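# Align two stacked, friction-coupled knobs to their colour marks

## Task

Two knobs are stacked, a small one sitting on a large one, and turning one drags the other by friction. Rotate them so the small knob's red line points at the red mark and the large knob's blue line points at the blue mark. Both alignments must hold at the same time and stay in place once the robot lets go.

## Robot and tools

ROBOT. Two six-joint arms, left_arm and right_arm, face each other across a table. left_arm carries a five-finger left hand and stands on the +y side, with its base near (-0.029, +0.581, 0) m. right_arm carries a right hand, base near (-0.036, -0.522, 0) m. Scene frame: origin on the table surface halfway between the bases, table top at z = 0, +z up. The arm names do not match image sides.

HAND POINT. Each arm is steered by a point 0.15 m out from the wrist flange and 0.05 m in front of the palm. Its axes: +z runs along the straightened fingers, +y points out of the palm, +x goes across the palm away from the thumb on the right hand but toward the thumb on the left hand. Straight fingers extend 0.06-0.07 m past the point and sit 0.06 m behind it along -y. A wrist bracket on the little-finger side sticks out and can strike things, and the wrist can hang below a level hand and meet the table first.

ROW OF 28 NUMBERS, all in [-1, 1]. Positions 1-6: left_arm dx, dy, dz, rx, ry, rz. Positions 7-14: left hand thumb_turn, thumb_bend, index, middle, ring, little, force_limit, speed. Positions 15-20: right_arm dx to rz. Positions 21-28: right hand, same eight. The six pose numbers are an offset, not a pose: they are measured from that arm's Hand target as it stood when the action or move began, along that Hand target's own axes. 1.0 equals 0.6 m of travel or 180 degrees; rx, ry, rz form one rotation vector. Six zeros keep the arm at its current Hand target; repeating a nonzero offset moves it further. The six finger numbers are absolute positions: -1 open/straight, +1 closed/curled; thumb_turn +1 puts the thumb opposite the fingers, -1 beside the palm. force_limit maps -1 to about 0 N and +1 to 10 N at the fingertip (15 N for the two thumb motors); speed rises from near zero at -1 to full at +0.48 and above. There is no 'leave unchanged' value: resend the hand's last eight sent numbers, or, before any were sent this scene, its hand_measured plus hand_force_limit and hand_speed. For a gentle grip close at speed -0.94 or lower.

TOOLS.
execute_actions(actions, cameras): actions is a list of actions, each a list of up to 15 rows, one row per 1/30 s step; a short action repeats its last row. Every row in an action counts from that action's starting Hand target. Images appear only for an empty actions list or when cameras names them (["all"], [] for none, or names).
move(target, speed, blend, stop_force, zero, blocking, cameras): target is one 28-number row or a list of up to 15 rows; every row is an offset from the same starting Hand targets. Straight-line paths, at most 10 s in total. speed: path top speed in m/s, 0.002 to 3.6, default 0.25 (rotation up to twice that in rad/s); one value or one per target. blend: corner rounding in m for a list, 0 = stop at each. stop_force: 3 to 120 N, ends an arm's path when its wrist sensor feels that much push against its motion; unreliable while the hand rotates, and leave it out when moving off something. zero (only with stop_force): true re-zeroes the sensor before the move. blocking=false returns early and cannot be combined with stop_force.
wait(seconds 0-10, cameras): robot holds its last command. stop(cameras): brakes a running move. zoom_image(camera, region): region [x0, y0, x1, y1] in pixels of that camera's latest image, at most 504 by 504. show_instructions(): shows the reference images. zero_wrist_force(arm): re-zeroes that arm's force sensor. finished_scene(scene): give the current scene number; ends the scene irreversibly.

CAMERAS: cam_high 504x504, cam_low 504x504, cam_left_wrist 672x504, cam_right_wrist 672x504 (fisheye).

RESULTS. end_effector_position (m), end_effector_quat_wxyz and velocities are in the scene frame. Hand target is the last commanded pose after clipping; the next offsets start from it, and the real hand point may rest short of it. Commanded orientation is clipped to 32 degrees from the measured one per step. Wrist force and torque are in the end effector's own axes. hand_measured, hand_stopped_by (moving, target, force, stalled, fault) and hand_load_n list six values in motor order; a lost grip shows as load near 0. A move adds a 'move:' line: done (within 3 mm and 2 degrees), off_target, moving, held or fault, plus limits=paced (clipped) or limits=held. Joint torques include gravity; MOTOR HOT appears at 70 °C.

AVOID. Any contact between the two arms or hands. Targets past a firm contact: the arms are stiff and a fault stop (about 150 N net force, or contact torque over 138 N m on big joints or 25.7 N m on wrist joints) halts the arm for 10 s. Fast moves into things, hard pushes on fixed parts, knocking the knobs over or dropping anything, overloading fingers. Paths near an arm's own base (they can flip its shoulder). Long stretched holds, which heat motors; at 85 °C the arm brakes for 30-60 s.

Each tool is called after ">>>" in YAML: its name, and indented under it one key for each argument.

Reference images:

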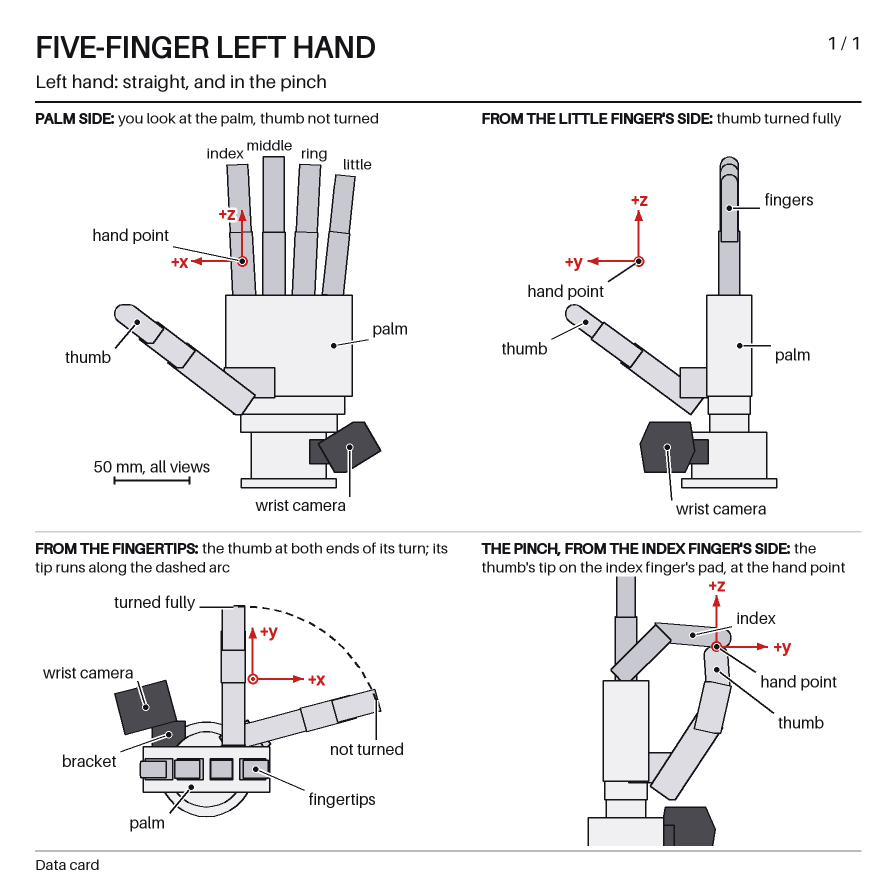

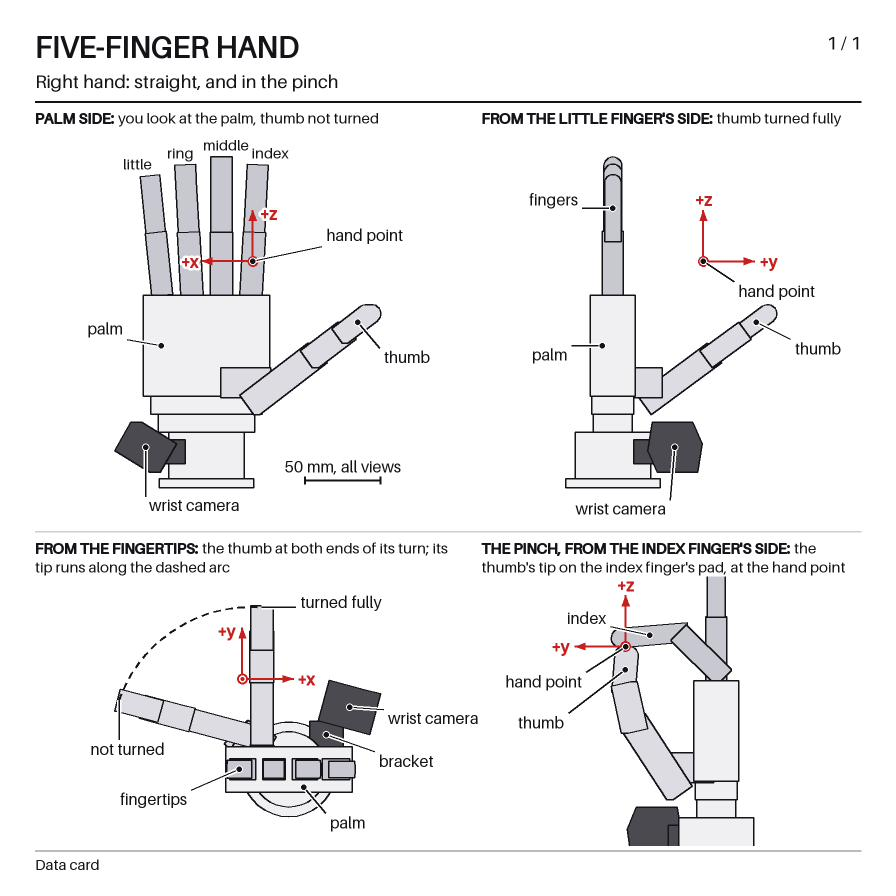

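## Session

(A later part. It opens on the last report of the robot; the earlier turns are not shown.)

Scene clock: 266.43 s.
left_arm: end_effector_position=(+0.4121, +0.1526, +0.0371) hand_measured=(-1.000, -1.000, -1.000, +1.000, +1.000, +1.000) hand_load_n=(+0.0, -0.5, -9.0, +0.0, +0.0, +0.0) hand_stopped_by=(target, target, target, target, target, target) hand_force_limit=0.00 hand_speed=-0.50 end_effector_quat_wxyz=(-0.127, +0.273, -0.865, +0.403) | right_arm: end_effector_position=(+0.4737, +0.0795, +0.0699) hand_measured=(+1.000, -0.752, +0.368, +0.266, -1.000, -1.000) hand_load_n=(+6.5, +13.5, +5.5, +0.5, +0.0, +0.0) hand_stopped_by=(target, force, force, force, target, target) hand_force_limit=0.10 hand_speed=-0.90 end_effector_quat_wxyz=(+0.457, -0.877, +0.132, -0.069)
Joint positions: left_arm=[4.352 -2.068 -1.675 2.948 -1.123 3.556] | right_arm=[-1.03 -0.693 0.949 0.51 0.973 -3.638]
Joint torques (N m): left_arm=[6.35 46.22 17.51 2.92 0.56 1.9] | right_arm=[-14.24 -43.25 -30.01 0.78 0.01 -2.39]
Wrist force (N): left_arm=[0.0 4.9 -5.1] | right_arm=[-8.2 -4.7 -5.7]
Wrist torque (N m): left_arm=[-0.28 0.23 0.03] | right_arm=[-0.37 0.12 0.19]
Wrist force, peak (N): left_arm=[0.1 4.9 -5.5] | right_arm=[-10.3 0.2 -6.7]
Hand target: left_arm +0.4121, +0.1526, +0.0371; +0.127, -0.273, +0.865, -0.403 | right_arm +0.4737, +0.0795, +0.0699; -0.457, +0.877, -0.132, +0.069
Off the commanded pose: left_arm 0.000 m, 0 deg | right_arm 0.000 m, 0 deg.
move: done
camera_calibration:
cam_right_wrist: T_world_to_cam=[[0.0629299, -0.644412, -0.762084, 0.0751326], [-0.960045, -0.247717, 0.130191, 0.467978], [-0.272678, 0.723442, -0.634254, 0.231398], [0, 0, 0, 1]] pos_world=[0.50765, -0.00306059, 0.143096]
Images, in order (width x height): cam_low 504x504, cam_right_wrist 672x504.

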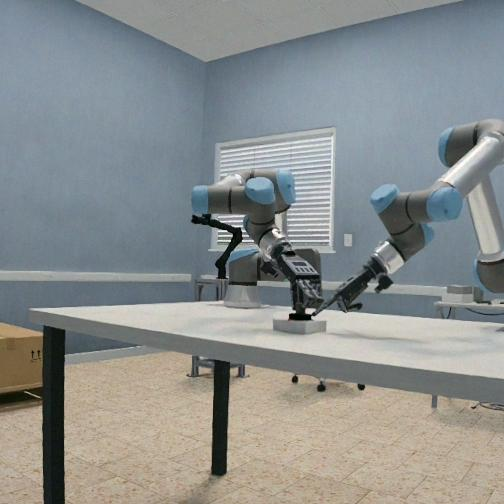

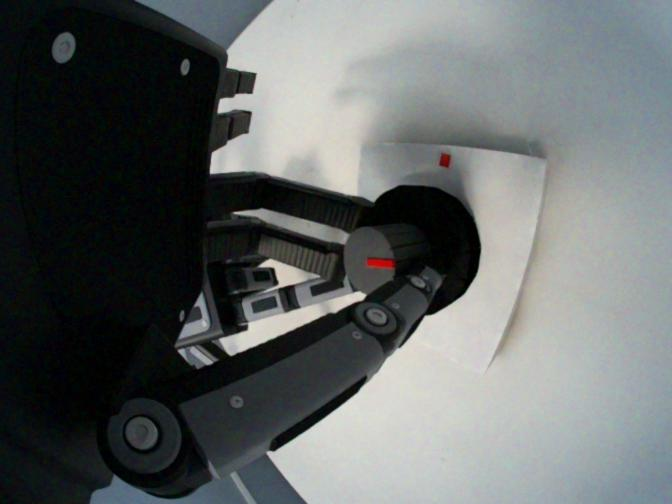

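>>> move:
  target:
    - [0,0,0,0,0,0,-1,-1,-1,1,1,1,0,-0.5,0,0,0,0,0,0,1,-1,-0.3,-0.3,-1,-1,0.1,-0.5]
    - [0,0,0,0,0,0,-1,-1,-1,1,1,1,0,-0.5,0.0242,-0.0012,0.0018,0,0.1592,0.1116,1,-1,-0.3,-0.3,-1,-1,0.1,-0.5]
    - [0,0,0,0,0,0,-1,-1,-1,1,1,1,0,-0.5,0.0447,0.0042,-0.006,0,0.3185,0.2232,1,-1,-0.3,-0.3,-1,-1,0.1,-0.5]
  speed: 0.2
  blend: [0,0.003,0]
  cameras: ["cam_right_wrist"]

>>> zoom_image:
  camera: "cam_right_wrist"
  region: [320, 170, 520, 370]

>>> move:
  target:
    - [0,0,0,0,0,0,-1,-1,-1,1,1,1,0,-0.5,0,0,0,0,0,0,1,-0.3,0.5,0.5,-1,-1,0.1,-0.9]
    - [0,0,0,0,0,0,-1,-1,-1,1,1,1,0,-0.5,-0.0055,0.002,-0.0029,0,-0.0455,-0.0319,1,-0.3,0.5,0.5,-1,-1,0.1,-0.9]
    - [0,0,0,0,0,0,-1,-1,-1,1,1,1,0,-0.5,-0.0103,0.0046,-0.0066,0,-0.091,-0.0638,1,-0.3,0.5,0.5,-1,-1,0.1,-0.9]
    - [0,0,0,0,0,0,-1,-1,-1,1,1,1,0,-0.5,-0.0143,0.0076,-0.0108,0,-0.1365,-0.0957,1,-0.3,0.5,0.5,-1,-1,0.1,-0.9]
    - [0,0,0,0,0,0,-1,-1,-1,1,1,1,0,-0.5,-0.0173,0.0109,-0.0156,0,-0.182,-0.1276,1,-0.3,0.5,0.5,-1,-1,0.1,-0.9]
  speed: 0.14
  blend: [0,0.002,0.002,0.002,0]
  cameras: ["cam_right_wrist"]

>>> zoom_image:
  camera: "cam_right_wrist"
  region: [320, 170, 520, 370]

Scene clock: 290.70 s.
left_arm: end_effector_position=(+0.4121, +0.1526, +0.0371) hand_measured=(-1.000, -1.000, -1.000, +1.000, +1.000, +1.000) hand_load_n=(+0.0, +0.0, -9.0, +0.0, +0.0, +0.0) hand_stopped_by=(target, target, target, target, target, target) hand_force_limit=0.00 hand_speed=-0.50 end_effector_quat_wxyz=(-0.127, +0.273, -0.865, +0.403) | right_arm: end_effector_position=(+0.4981, +0.0674, +0.0699) hand_measured=(+1.000, -1.000, -0.300, -0.300, -1.000, -1.000) hand_load_n=(+0.0, +0.0, -0.5, +0.0, +0.0, +0.0) hand_stopped_by=(target, target, target, target, target, target) hand_force_limit=0.10 hand_speed=-0.50 end_effector_quat_wxyz=(+0.335, -0.643, +0.611, -0.318)
Joint positions: left_arm=[4.352 -2.068 -1.675 2.948 -1.123 3.556] | right_arm=[-0.764 -0.669 0.902 0.521 2.148 -2.666]
Joint torques (N m): left_arm=[6.04 46.28 22.57 2.94 0.59 1.79] | right_arm=[9.53 -47.46 -29.61 3.06 2.52 1.23]
Wrist force (N): left_arm=[-0.2 4.9 -5.2] | right_arm=[0.1 -1.6 1.1]
Wrist torque (N m): left_arm=[-0.31 0.25 0.03] | right_arm=[-0.01 -0.06 -0.15]
Wrist force, peak (N): left_arm=[-0.4 5.2 -5.5] | right_arm=[-8.6 -5.1 -5.9]
Hand target: left_arm +0.4121, +0.1526, +0.0371; +0.127, -0.273, +0.865, -0.403 | right_arm +0.4981, +0.0674, +0.0699; -0.335, +0.643, -0.611, +0.318
Off the commanded pose: left_arm 0.000 m, 0 deg | right_arm 0.000 m, 0 deg.
move: done
camera_calibration:
cam_right_wrist: T_world_to_cam=[[-0.584554, -0.279152, -0.761821, 0.363641], [-0.561234, 0.817192, 0.1312, 0.217878], [0.585929, 0.504254, -0.634363, -0.166072], [0, 0, 0, 1]] pos_world=[0.432155, 0.00720585, 0.143094]
Images, in order (width x height): cam_right_wrist 672x504.

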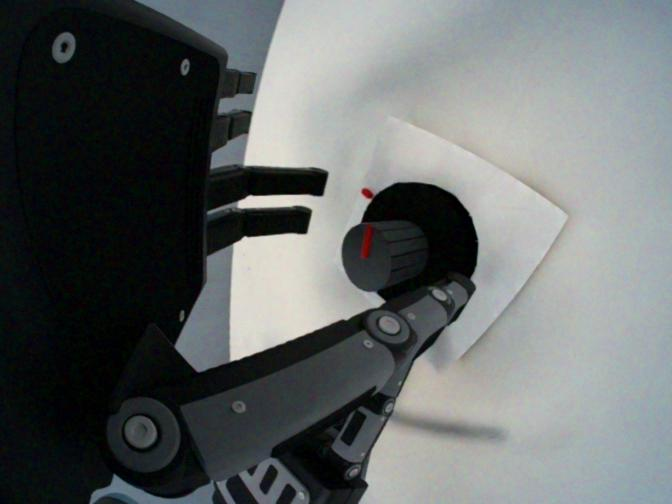

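Scaled by 2.520 from the camera's 672x504 image, which has a finer 960x720 frame.

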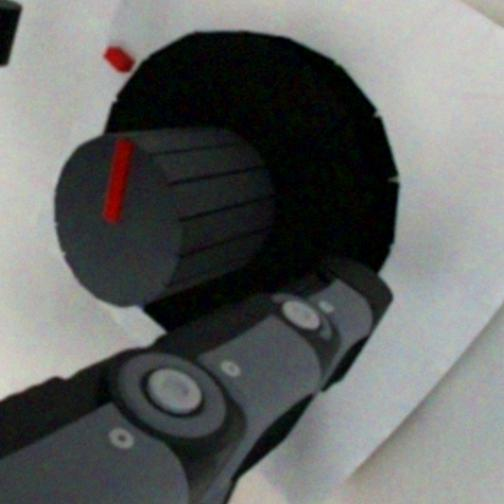

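Scene clock: 296.33 s.
left_arm: end_effector_position=(+0.4121, +0.1526, +0.0371) hand_measured=(-1.000, -1.000, -1.000, +1.000, +1.000, +1.000) hand_load_n=(-0.5, +0.0, -8.5, +0.0, +0.0, +0.0) hand_stopped_by=(target, target, target, target, target, target) hand_force_limit=0.00 hand_speed=-0.50 end_effector_quat_wxyz=(-0.127, +0.273, -0.865, +0.403) | right_arm: end_effector_position=(+0.4861, +0.0772, +0.0699) hand_measured=(+1.000, -0.734, +0.340, +0.258, -1.000, -1.000) hand_load_n=(+6.0, +13.5, +5.0, +0.5, +0.0, +0.0) hand_stopped_by=(target, force, force, force, target, target) hand_force_limit=0.10 hand_speed=-0.90 end_effector_quat_wxyz=(+0.423, -0.813, +0.354, -0.184)
Joint positions: left_arm=[4.352 -2.068 -1.675 2.948 -1.123 3.556] | right_arm=[-0.927 -0.808 1.133 0.289 1.463 -3.217]
Joint torques (N m): left_arm=[6.17 46.64 26.29 2.9 0.61 1.8] | right_arm=[-14.61 -42.22 -32.09 0.66 0.09 -1.93]
Wrist force (N): left_arm=[-0.1 4.7 -5.1] | right_arm=[-6.2 2.9 -5.1]
Wrist torque (N m): left_arm=[-0.30 0.24 0.02] | right_arm=[-0.01 0.10 0.23]
Wrist force, peak (N): left_arm=[-0.1 5.3 -5.6] | right_arm=[-6.6 5.3 -2.9]
Hand target: left_arm +0.4121, +0.1526, +0.0371; +0.127, -0.273, +0.865, -0.403 | right_arm +0.4861, +0.0772, +0.0699; -0.423, +0.813, -0.354, +0.184
Off the commanded pose: left_arm 0.000 m, 0 deg | right_arm 0.000 m, 0 deg.
move: done
camera_calibration:
cam_right_wrist: T_world_to_cam=[[-0.267966, -0.589576, -0.761968, 0.229558], [-0.955252, 0.265413, 0.130575, 0.437378], [0.125252, 0.762861, -0.634315, 0.0400271], [0, 0, 0, 1]] pos_world=[0.474306, -0.011279, 0.143195]
Images, in order (width x height): cam_right_wrist 672x504.

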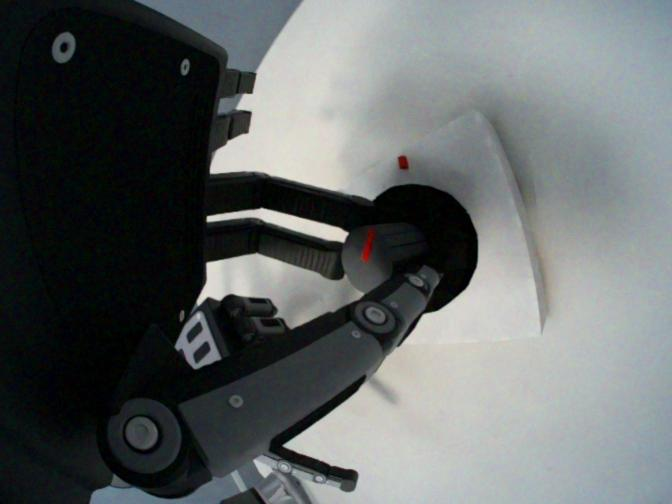

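Scaled by 2.520 from the camera's 672x504 image, which has a finer 960x720 frame.

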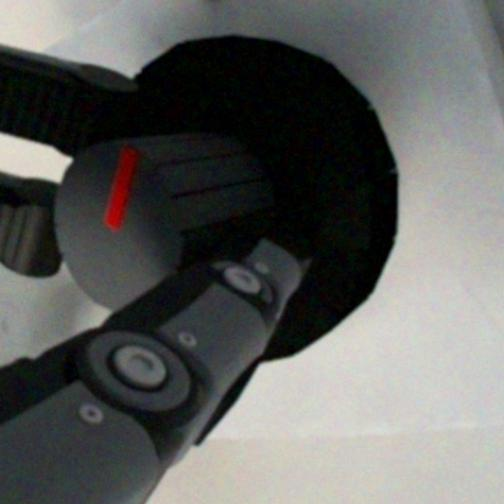

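>>> move:
  target:
    - [0,0,0,0,0,0,-1,-1,-1,1,1,1,0,-0.5,-0.005,0.0018,-0.0026,0,-0.041,-0.0287,1,-0.3,0.5,0.5,-1,-1,0.1,-0.9]
    - [0,0,0,0,0,0,-1,-1,-1,1,1,1,0,-0.5,-0.0095,0.004,-0.0057,0,-0.0819,-0.0574,1,-0.3,0.5,0.5,-1,-1,0.1,-0.9]
    - [0,0,-0.0667,0,0,0,-1,-1,-1,1,1,1,0,-0.5,-0.0095,0.004,-0.0057,0,-0.0819,-0.0574,1,-0.3,0.5,0.5,-1,-1,0.1,-0.9]
    - [0,0,-0.0667,0,0,0,-1,-1,-1,1,1,1,0,-0.5,-0.014,0.0073,-0.0104,0,-0.1297,-0.0909,1,-0.3,0.5,0.5,-1,-1,0.1,-0.9]
  speed: 0.1
  blend: [0.002,0,0,0]
  cameras: ["cam_right_wrist"]

>>> zoom_image:
  camera: "cam_right_wrist"
  region: [320, 150, 520, 350]

Scene clock: 319.73 s.
left_arm: end_effector_position=(+0.3946, +0.1777, +0.0628) hand_measured=(-1.000, -1.000, -1.000, +1.000, +1.000, +1.000) hand_load_n=(-0.5, +0.0, +0.0, +0.0, +0.0, +0.0) hand_stopped_by=(target, target, target, target, target, target) hand_force_limit=0.00 hand_speed=-0.50 end_effector_quat_wxyz=(-0.127, +0.273, -0.865, +0.403) | right_arm: end_effector_position=(+0.4748, +0.0782, +0.0699) hand_measured=(+1.000, -0.734, +0.340, +0.258, -1.000, -1.000) hand_load_n=(+5.5, +12.5, +6.0, +0.0, +0.0, +0.0) hand_stopped_by=(target, force, force, force, target, target) hand_force_limit=0.10 hand_speed=-0.90 end_effector_quat_wxyz=(+0.456, -0.875, +0.143, -0.075)
Joint positions: left_arm=[4.392 -1.978 -1.741 2.91 -1.095 3.589] | right_arm=[-1.028 -0.705 0.969 0.49 0.993 -3.616]
Joint torques (N m): left_arm=[7.98 42.39 8.79 -3.21 2.03 2.17] | right_arm=[-15.05 -43.68 -31.42 1.02 -0.11 -2.32]
Wrist force (N): left_arm=[-1.1 0.1 -0.1] | right_arm=[-9.3 -2.4 -3.4]
Wrist torque (N m): left_arm=[-0.30 0.15 -0.14] | right_arm=[-0.22 0.14 0.16]
Wrist force, peak (N): left_arm=[-0.2 4.9 -5.4] | right_arm=[-9.1 1.5 -4.6]
Hand target: left_arm +0.3946, +0.1777, +0.0628; +0.127, -0.273, +0.865, -0.403 | right_arm +0.4748, +0.0782, +0.0699; -0.456, +0.875, -0.143, +0.075
Off the commanded pose: left_arm 0.000 m, 0 deg | right_arm 0.000 m, 0 deg.
move: done
camera_calibration:
cam_right_wrist: T_world_to_cam=[[0.0462091, -0.645913, -0.762011, 0.0823581], [-0.966162, -0.222683, 0.130166, 0.469689], [-0.253763, 0.730212, -0.634347, 0.223183], [0, 0, 0, 1]] pos_world=[0.506626, -0.00518336, 0.143196]
Images, in order (width x height): cam_right_wrist 672x504.

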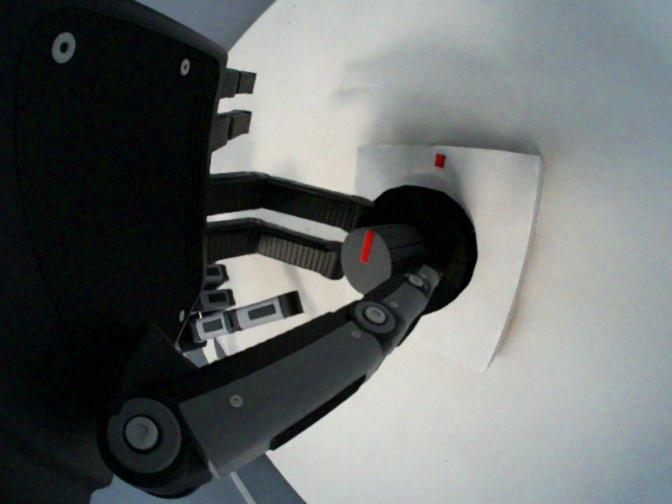

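Scaled by 2.520 from the camera's 672x504 image, which has a finer 960x720 frame.

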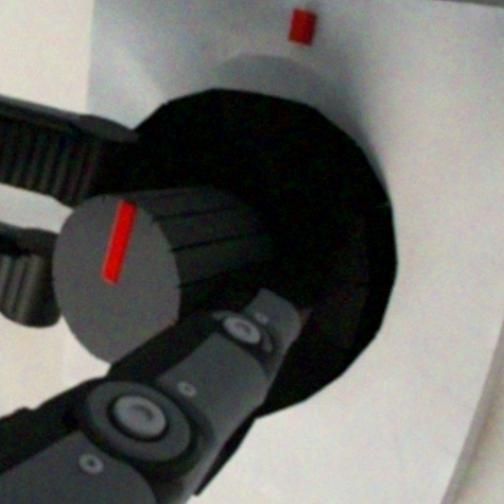

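>>> move:
  target:
    - [0,0,0,0,0,0,-1,-1,-1,1,1,1,0,-0.5,0,0,0,0,0,0,1,-1,-0.3,-0.3,-1,-1,0.1,-0.6]
    - [0,0,-0.05,0,0,0,-1,-1,-1,1,1,1,0,-0.5,0,-0.0683,-0.0478,0,0,0,1,-1,-0.3,-0.3,-1,-1,0.1,-0.6]
    - [0,0,-0.1,0,0,0,-1,-1,-1,1,1,1,0,-0.5,-0.0103,-0.2018,-0.0025,0,0.1297,0.0909,1,-1,-0.3,-0.3,-1,-1,0.1,-0.6]
  speed: 0.2
  blend: [0,0.01,0]
  cameras: ["cam_right_wrist"]

>>> zoom_image:
  camera: "cam_right_wrist"
  region: [500, 145, 610, 265]

Scene clock: 335.03 s.
left_arm: end_effector_position=(+0.3683, +0.2153, +0.1014) hand_measured=(-1.000, -1.000, -1.000, +1.000, +1.000, +1.000) hand_load_n=(+0.0, +0.0, +0.0, +0.0, +0.0, +0.0) hand_stopped_by=(target, target, target, target, target, target) hand_force_limit=0.00 hand_speed=-0.50 end_effector_quat_wxyz=(-0.127, +0.273, -0.865, +0.403) | right_arm: end_effector_position=(+0.4907, +0.1447, +0.1700) hand_measured=(+1.000, -1.000, -0.300, -0.300, -1.000, -1.000) hand_load_n=(+0.0, +0.5, +0.0, +0.0, +0.0, -0.5) hand_stopped_by=(target, target, target, target, target, target) hand_force_limit=0.10 hand_speed=-0.60 end_effector_quat_wxyz=(+0.424, -0.813, +0.354, -0.184)
Joint positions: left_arm=[4.464 -1.843 -1.824 2.829 -1.047 3.648] | right_arm=[-0.847 -0.687 0.655 0.643 1.528 -3.171]
Joint torques (N m): left_arm=[8.09 38.17 9.23 -3.27 2.05 2.22] | right_arm=[8.77 -46.83 -31.02 2.48 1.84 1.41]
Wrist force (N): left_arm=[-1.0 0.0 0.2] | right_arm=[0.4 -1.4 0.8]
Wrist torque (N m): left_arm=[-0.32 0.16 -0.15] | right_arm=[0.03 -0.10 -0.10]
Wrist force, peak (N): left_arm=[-1.7 0.1 -0.2] | right_arm=[-9.4 -1.9 -3.5]
Hand target: left_arm +0.3683, +0.2153, +0.1014; +0.127, -0.273, +0.865, -0.403 | right_arm +0.4907, +0.1448, +0.1700; -0.423, +0.813, -0.354, +0.184
Off the commanded pose: left_arm 0.000 m, 0 deg | right_arm 0.000 m, 0 deg.
move: done
camera_calibration:
cam_right_wrist: T_world_to_cam=[[-0.267791, -0.589584, -0.762023, 0.346773], [-0.955313, 0.265226, 0.13051, 0.410828], [0.125162, 0.762919, -0.634262, 0.0513404], [0, 0, 0, 1]] pos_world=[0.478906, 0.0563213, 0.243195]
Images, in order (width x height): cam_right_wrist 672x504.

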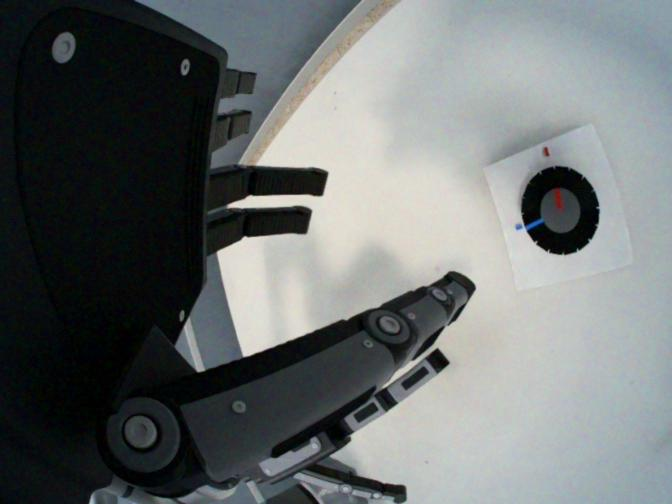

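Scaled by 4.200 from the camera's 672x504 image, which has a finer 960x720 frame.

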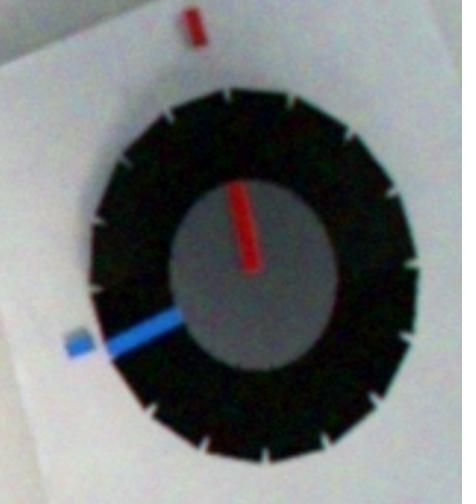

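>>> move:
  target:
    - [0,0,0,0,0,0,-1,-1,-1,1,1,1,0,-0.5,0.0747,0.089,-0.0398,0,-0.0228,-0.0159,1,-1,-0.3,-0.3,-1,-1,0.1,-0.6]
    - [0,0,0,0,0,0,-1,-1,-1,1,1,1,0,-0.5,0.0747,0.1845,0.0272,0,-0.0228,-0.0159,1,-1,-0.3,-0.3,-1,-1,0.1,-0.6]
  speed: 0.2
  blend: [0.01,0]
  cameras: ["cam_right_wrist"]

>>> zoom_image:
  camera: "cam_right_wrist"
  region: [335, 215, 395, 305]

>>> move:
  target:
    - [0,0,0,0,0,0,-1,-1,-1,1,1,1,0,-0.5,0,0,0,0,0,0,1,-0.3,0.5,0.5,-1,-1,0.1,-0.9]
    - [0,0,0,0,0,0,-1,-1,-1,1,1,1,0,-0.5,0.0053,-0.0013,0.0019,0,0.041,0.0287,1,-0.3,0.5,0.5,-1,-1,0.1,-0.9]
  speed: 0.08
  cameras: ["cam_right_wrist"]

>>> zoom_image:
  camera: "cam_right_wrist"
  region: [335, 215, 395, 305]

Scene clock: 365.93 s.
left_arm: end_effector_position=(+0.3683, +0.2153, +0.1014) hand_measured=(-1.000, -1.000, -1.000, +1.000, +1.000, +1.000) hand_load_n=(+0.0, +0.0, +0.0, +0.0, +0.0, +0.0) hand_stopped_by=(target, target, target, target, target, target) hand_force_limit=0.00 hand_speed=-0.50 end_effector_quat_wxyz=(-0.127, +0.273, -0.865, +0.403) | right_arm: end_effector_position=(+0.4845, +0.0778, +0.0700) hand_measured=(+1.000, -1.000, -0.300, -0.300, -1.000, -1.000) hand_load_n=(+0.0, +0.0, +0.0, +0.0, +0.0, +0.0) hand_stopped_by=(target, target, target, target, target, target) hand_force_limit=0.10 hand_speed=-0.60 end_effector_quat_wxyz=(+0.431, -0.828, +0.319, -0.166)
Joint positions: left_arm=[4.464 -1.843 -1.824 2.829 -1.047 3.648] | right_arm=[-0.948 -0.801 1.123 0.302 1.375 -3.28]
Joint torques (N m): left_arm=[8.22 38.21 9.68 -3.32 2.16 2.13] | right_arm=[-9.23 -41.72 -10.52 -2.52 -1.5 1.15]
Wrist force (N): left_arm=[-1.1 -0.1 0.0] | right_arm=[0.2 -1.3 0.8]
Wrist torque (N m): left_arm=[-0.32 0.16 -0.14] | right_arm=[0.02 -0.07 -0.04]
Wrist force, peak (N): left_arm=[-1.4 -0.1 0.0] | right_arm=[0.0 -2.2 1.1]
Hand target: left_arm +0.3683, +0.2153, +0.1014; +0.127, -0.273, +0.865, -0.403 | right_arm +0.4845, +0.0778, +0.0699; -0.431, +0.828, -0.319, +0.166
Off the commanded pose: left_arm 0.000 m, 0 deg | right_arm 0.000 m, 0 deg.
move: done
camera_calibration:
cam_right_wrist: T_world_to_cam=[[-0.215571, -0.610622, -0.762017, 0.205783], [-0.974758, 0.180998, 0.130716, 0.451613], [0.0581057, 0.770961, -0.634226, 0.0716112], [0, 0, 0, 1]] pos_world=[0.480413, -0.0112948, 0.143195]
Images, in order (width x height): cam_right_wrist 672x504.

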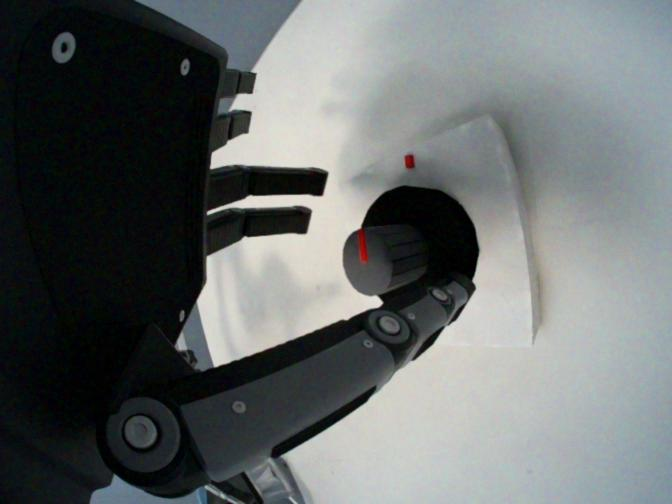

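Scaled by 5.600 from the camera's 672x504 image, which has a finer 960x720 frame.

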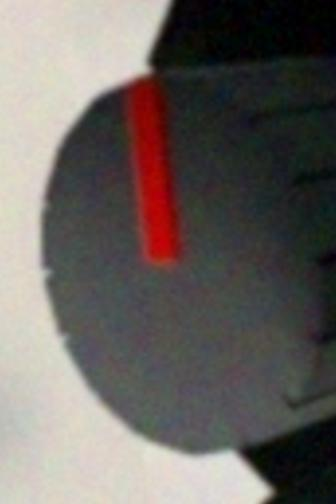

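Scene clock: 370.00 s.
left_arm: end_effector_position=(+0.3683, +0.2153, +0.1014) hand_measured=(-1.000, -1.000, -1.000, +1.000, +1.000, +1.000) hand_load_n=(+0.0, +0.0, +0.0, +0.0, +0.0, +0.5) hand_stopped_by=(target, target, target, target, target, target) hand_force_limit=0.00 hand_speed=-0.50 end_effector_quat_wxyz=(-0.127, +0.273, -0.865, +0.403) | right_arm: end_effector_position=(+0.4878, +0.0768, +0.0700) hand_measured=(+1.000, -0.752, +0.350, +0.284, -1.000, -1.000) hand_load_n=(-2.5, +10.0, +6.5, +7.0, +0.0, +0.0) hand_stopped_by=(target, force, force, force, target, target) hand_force_limit=0.10 hand_speed=-0.90 end_effector_quat_wxyz=(+0.417, -0.800, +0.383, -0.199)
Joint positions: left_arm=[4.464 -1.843 -1.824 2.829 -1.047 3.648] | right_arm=[-0.91 -0.808 1.134 0.286 1.534 -3.167]
Joint torques (N m): left_arm=[7.78 38.07 9.47 -3.32 2.1 2.11] | right_arm=[11.36 -47.4 -30.87 0.45 0.98 1.61]
Wrist force (N): left_arm=[-1.2 -0.1 0.1] | right_arm=[2.9 3.1 7.1]
Wrist torque (N m): left_arm=[-0.34 0.18 -0.16] | right_arm=[0.26 -0.20 -0.13]
Wrist force, peak (N): left_arm=[-1.4 0.3 -0.3] | right_arm=[3.0 3.2 7.9]
Hand target: left_arm +0.3683, +0.2153, +0.1014; +0.127, -0.273, +0.865, -0.403 | right_arm +0.4878, +0.0767, +0.0699; -0.417, +0.800, -0.383, +0.199
Off the commanded pose: left_arm 0.000 m, 0 deg | right_arm 0.000 m, 0 deg.
move: done
camera_calibration:
cam_right_wrist: T_world_to_cam=[[-0.308305, -0.569365, -0.762084, 0.247927], [-0.934482, 0.331184, 0.130617, 0.423884], [0.178021, 0.752424, -0.634166, 0.0151713], [0, 0, 0, 1]] pos_world=[0.469849, -0.0106381, 0.143196]
Images, in order (width x height): cam_right_wrist 672x504.

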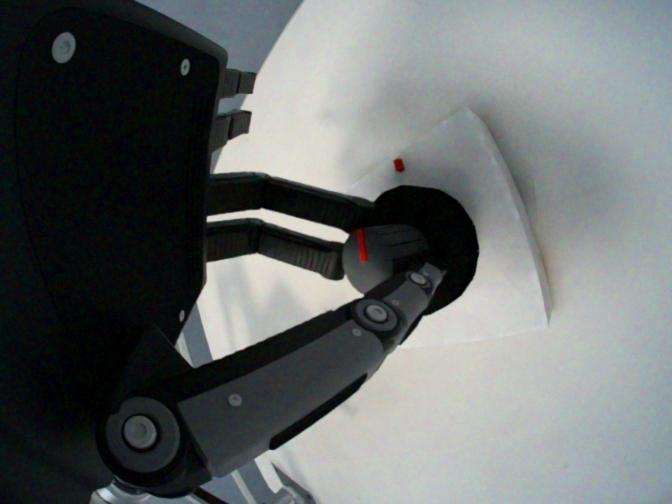

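Scaled by 5.600 from the camera's 672x504 image, which has a finer 960x720 frame.

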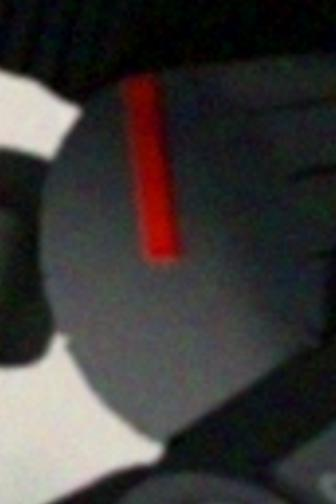

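>>> move:
  target:
    - [0,0,0.08,0,0,0,-1,-1,-1,1,1,1,0,-0.5,-0.0013,0.0004,-0.0006,0,-0.0105,-0.0073,1,-0.3,0.5,0.5,-1,-1,0.1,-0.9]
    - [0,0,0.142,0,0,0,-1,-1,-1,1,1,1,0,-0.5,-0.0013,0.0004,-0.0006,0,-0.0105,-0.0073,1,-0.3,0.5,0.5,-1,-1,0.1,-0.9]
  speed: 0.12
  blend: [0.01,0]

>>> move:
  target: [0,0,0.05,0,0,0,-1,-1,-1,1,1,1,0,-0.5,0,0,0,0,0,0,1,-0.3,0.5,0.5,-1,-1,0.1,-0.9]
  speed: 0.015
  stop_force: 12
  cameras: ["cam_right_wrist"]

>>> zoom_image:
  camera: "cam_right_wrist"
  region: [335, 215, 395, 305]

Scene clock: 382.37 s.
left_arm: end_effector_position=(+0.4056, +0.1619, +0.0467) hand_measured=(-1.000, -1.000, -1.000, +1.000, +1.000, +1.000) hand_load_n=(+0.0, +0.0, +0.0, +0.0, +0.5, +0.0) hand_stopped_by=(target, target, target, target, target, target) hand_force_limit=0.00 hand_speed=-0.50 end_effector_quat_wxyz=(-0.127, +0.273, -0.865, +0.403) | right_arm: end_effector_position=(+0.4870, +0.0771, +0.0699) hand_measured=(+1.000, -0.752, +0.350, +0.284, -1.000, -1.000) hand_load_n=(-0.5, +10.5, +6.5, +6.0, +0.0, +0.0) hand_stopped_by=(target, force, force, force, target, target) hand_force_limit=0.10 hand_speed=-0.90 end_effector_quat_wxyz=(+0.421, -0.808, +0.367, -0.190)
Joint positions: left_arm=[4.366 -2.035 -1.701 2.935 -1.113 3.568] | right_arm=[-0.92 -0.808 1.133 0.287 1.493 -3.195]
Joint torques (N m): left_arm=[-9.57 18.97 25.05 1.88 -0.22 -2.74] | right_arm=[-6.47 -45.56 -29.31 3.06 -2.35 -1.25]
Wrist force (N): left_arm=[-1.0 -0.2 0.3] | right_arm=[3.7 0.1 5.7]
Wrist torque (N m): left_arm=[-0.36 0.18 -0.02] | right_arm=[0.11 -0.17 -0.02]
Wrist force, peak (N): left_arm=[-1.7 0.0 -0.9] | right_arm=[5.6 1.9 6.3]
Hand target: left_arm +0.4056, +0.1619, +0.0466; +0.127, -0.273, +0.865, -0.403 | right_arm +0.4870, +0.0771, +0.0699; -0.421, +0.808, -0.367, +0.190
Off the commanded pose: left_arm 0.000 m, 0 deg | right_arm 0.000 m, 0 deg.
move: done

Scene clock: 384.50 s.
left_arm: end_effector_position=(+0.4121, +0.1526, +0.0371) hand_measured=(-1.000, -1.000, -1.000, +1.000, +1.000, +1.000) hand_load_n=(+0.0, +0.0, -9.5, +0.0, +0.0, +0.0) hand_stopped_by=(target, target, target, target, target, target) hand_force_limit=0.00 hand_speed=-0.50 end_effector_quat_wxyz=(-0.127, +0.273, -0.865, +0.403) | right_arm: end_effector_position=(+0.4870, +0.0771, +0.0699) hand_measured=(+1.000, -0.752, +0.350, +0.284, -1.000, -1.000) hand_load_n=(-0.5, +10.0, +6.5, +6.0, +0.0, +0.0) hand_stopped_by=(target, force, force, force, target, target) hand_force_limit=0.10 hand_speed=-0.90 end_effector_quat_wxyz=(+0.421, -0.808, +0.367, -0.190)
Joint positions: left_arm=[4.352 -2.068 -1.675 2.948 -1.123 3.556] | right_arm=[-0.92 -0.808 1.133 0.287 1.493 -3.195]
Joint torques (N m): left_arm=[7.05 46.6 11.43 -1.47 2.55 2.08] | right_arm=[-4.18 -46.77 -29.1 1.93 -2.19 -1.15]
Wrist force (N): left_arm=[-1.3 5.1 -4.7] | right_arm=[3.9 0.3 5.7]
Wrist torque (N m): left_arm=[-0.30 0.15 -0.06] | right_arm=[0.13 -0.16 -0.02]
Wrist force, peak (N): left_arm=[-1.5 5.1 -16.3] | right_arm=[4.3 0.5 6.1]
Hand target: left_arm +0.4121, +0.1526, +0.0371; +0.127, -0.273, +0.865, -0.403 (not the last commanded pose) | right_arm +0.4870, +0.0771, +0.0699; -0.421, +0.808, -0.367, +0.190
Off the commanded pose: left_arm 0.015 m, 0 deg | right_arm 0.000 m, 0 deg.
move: contact (left_arm)
camera_calibration:
cam_right_wrist: T_world_to_cam=[[-0.28544, -0.581271, -0.762003, 0.237508], [-0.946964, 0.293498, 0.130839, 0.432025], [0.147593, 0.758936, -0.634218, 0.0293884], [0, 0, 0, 1]] pos_world=[0.472569, -0.0110456, 0.143095]
Images, in order (width x height): cam_right_wrist 672x504.

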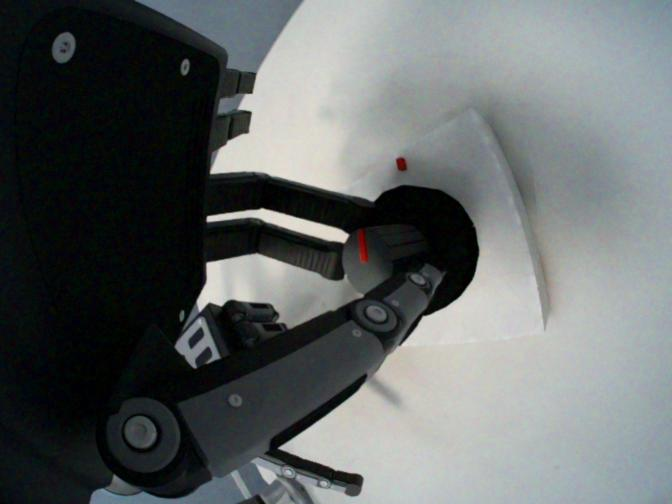

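Scaled by 5.600 from the camera's 672x504 image, which has a finer 960x720 frame.

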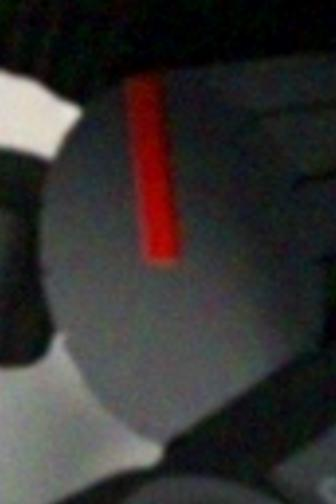

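>>> move:
  target:
    - [0,0,0,0,0,0,-1,-1,-1,1,1,1,0,-0.5,-0.0045,0.0016,-0.0023,0,-0.0364,-0.0255,1,-0.3,0.5,0.5,-1,-1,0.1,-0.9]
    - [0,0,0,0,0,0,-1,-1,-1,1,1,1,0,-0.5,-0.004,0.0013,-0.0019,0,-0.0319,-0.0223,1,-0.3,0.5,0.5,-1,-1,0.1,-0.9]
  speed: 0.08
  cameras: ["cam_right_wrist"]

>>> zoom_image:
  camera: "cam_right_wrist"
  region: [335, 215, 395, 305]

Scene clock: 397.10 s.
left_arm: end_effector_position=(+0.4121, +0.1526, +0.0371) hand_measured=(-1.000, -1.000, -1.000, +1.000, +1.000, +1.000) hand_load_n=(-0.5, +0.0, -8.5, +0.0, +0.0, +0.0) hand_stopped_by=(target, target, target, target, target, target) hand_force_limit=0.00 hand_speed=-0.50 end_effector_quat_wxyz=(-0.127, +0.273, -0.865, +0.403) | right_arm: end_effector_position=(+0.4843, +0.0780, +0.0699) hand_measured=(+1.000, -0.752, +0.350, +0.284, -1.000, -1.000) hand_load_n=(+1.0, +10.5, +6.0, +5.5, +0.0, +0.0) hand_stopped_by=(target, force, force, force, target, target) hand_force_limit=0.10 hand_speed=-0.90 end_effector_quat_wxyz=(+0.432, -0.829, +0.316, -0.164)
Joint positions: left_arm=[4.352 -2.068 -1.675 2.948 -1.123 3.556] | right_arm=[-0.949 -0.8 1.122 0.303 1.37 -3.284]
Joint torques (N m): left_arm=[7 46.36 12.26 -0.75 1.11 1.99] | right_arm=[8.55 -63.36 -10 -1.85 1.6 1.27]
Wrist force (N): left_arm=[-0.9 5.0 -4.1] | right_arm=[-0.2 -0.7 4.4]
Wrist torque (N m): left_arm=[-0.32 0.24 -0.05] | right_arm=[0.03 -0.12 -0.12]
Wrist force, peak (N): left_arm=[-1.5 5.2 -4.9] | right_arm=[3.9 0.0 6.3]
Hand target: left_arm +0.4121, +0.1526, +0.0371; +0.127, -0.273, +0.865, -0.403 | right_arm +0.4843, +0.0780, +0.0699; -0.432, +0.829, -0.317, +0.164
Off the commanded pose: left_arm 0.000 m, 0 deg | right_arm 0.000 m, 0 deg.
move: done
camera_calibration:
cam_right_wrist: T_world_to_cam=[[-0.212332, -0.611717, -0.762048, 0.204293], [-0.975715, 0.175663, 0.130856, 0.452364], [0.0538165, 0.771326, -0.63416, 0.0734968], [0, 0, 0, 1]] pos_world=[0.480801, -0.0111841, 0.143095]
Images, in order (width x height): cam_right_wrist 672x504.

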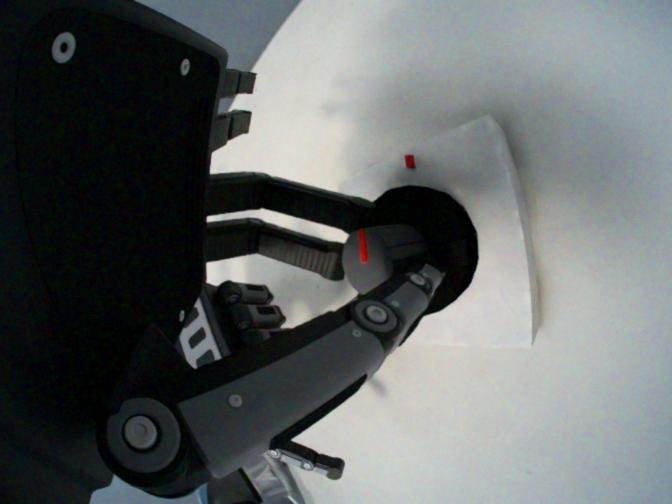

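Scaled by 5.600 from the camera's 672x504 image, which has a finer 960x720 frame.

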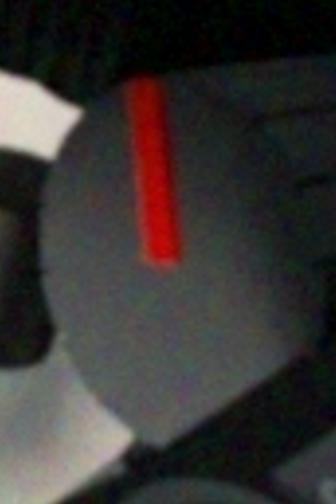

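>>> move:
  target:
    - [0,0,0,0,0,0,-1,-1,-1,1,1,1,0,-0.5,0,0,0,0,0,0,1,-1,-0.3,-0.3,-1,-1,0.1,-0.6]
    - [0,0,0,0,0,0,-1,-1,-1,1,1,1,0,-0.5,0,-0.0683,-0.0478,0,0,0,1,-1,-0.3,-0.3,-1,-1,0.1,-0.6]
    - [0,0,-0.15,0,0,0,-1,-1,-1,1,1,1,0,-0.5,-0.0663,-0.188,-0.0222,0,0.0241,0.0169,1,-1,-0.3,-0.3,-1,-1,0.1,-0.6]
  speed: 0.15
  blend: [0,0,0]
  cameras: ["cam_right_wrist"]

>>> zoom_image:
  camera: "cam_right_wrist"
  region: [500, 145, 610, 265]

Scene clock: 407.93 s.
left_arm: end_effector_position=(+0.3726, +0.2090, +0.0950) hand_measured=(-1.000, -1.000, -1.000, +1.000, +1.000, +1.000) hand_load_n=(+0.0, +0.0, -0.5, +0.0, +0.0, +0.0) hand_stopped_by=(target, target, target, target, target, target) hand_force_limit=0.00 hand_speed=-0.50 end_effector_quat_wxyz=(-0.127, +0.273, -0.865, +0.403) | right_arm: end_effector_position=(+0.4905, +0.1445, +0.1700) hand_measured=(+1.000, -1.000, -0.300, -0.300, -1.000, -1.000) hand_load_n=(+0.0, +0.0, +0.0, +0.0, +0.0, +0.0) hand_stopped_by=(target, target, target, target, target, target) hand_force_limit=0.10 hand_speed=-0.60 end_effector_quat_wxyz=(+0.424, -0.813, +0.354, -0.184)
Joint positions: left_arm=[4.451 -1.865 -1.812 2.844 -1.055 3.637] | right_arm=[-0.848 -0.688 0.657 0.642 1.528 -3.171]
Joint torques (N m): left_arm=[7.71 39.63 9.39 -3.33 2.02 2.18] | right_arm=[8.12 -47.52 -31.19 2.69 1.72 1.33]
Wrist force (N): left_arm=[-1.3 -0.2 0.1] | right_arm=[0.5 -1.5 1.1]
Wrist torque (N m): left_arm=[-0.34 0.20 -0.15] | right_arm=[0.01 -0.12 -0.11]
Wrist force, peak (N): left_arm=[-0.9 5.0 -4.7] | right_arm=[-0.2 -0.4 4.9]
Hand target: left_arm +0.3726, +0.2090, +0.0950; +0.127, -0.273, +0.865, -0.403 | right_arm +0.4906, +0.1445, +0.1700; -0.424, +0.813, -0.354, +0.184
Off the commanded pose: left_arm 0.000 m, 0 deg | right_arm 0.000 m, 0 deg.
move: done
camera_calibration:
cam_right_wrist: T_world_to_cam=[[-0.268056, -0.589339, -0.762119, 0.346706], [-0.955265, 0.2652, 0.130914, 0.410693], [0.124961, 0.763118, -0.634063, 0.0516188], [0, 0, 0, 1]] pos_world=[0.478807, 0.0560204, 0.243195]
Images, in order (width x height): cam_right_wrist 672x504.

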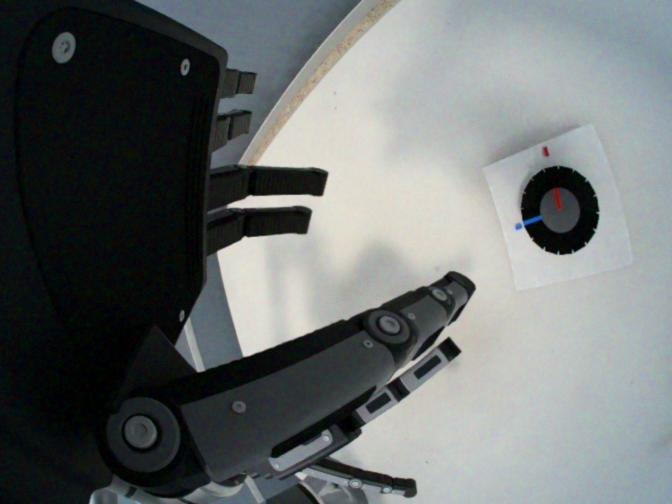

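Scaled by 4.200 from the camera's 672x504 image, which has a finer 960x720 frame.

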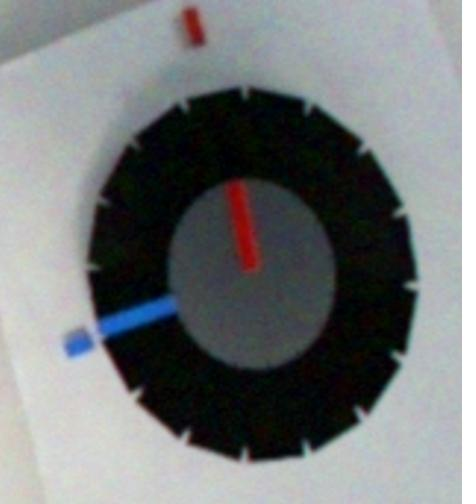

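>>> finished_scene:
  scene: 2

The scene is finished: the task was done.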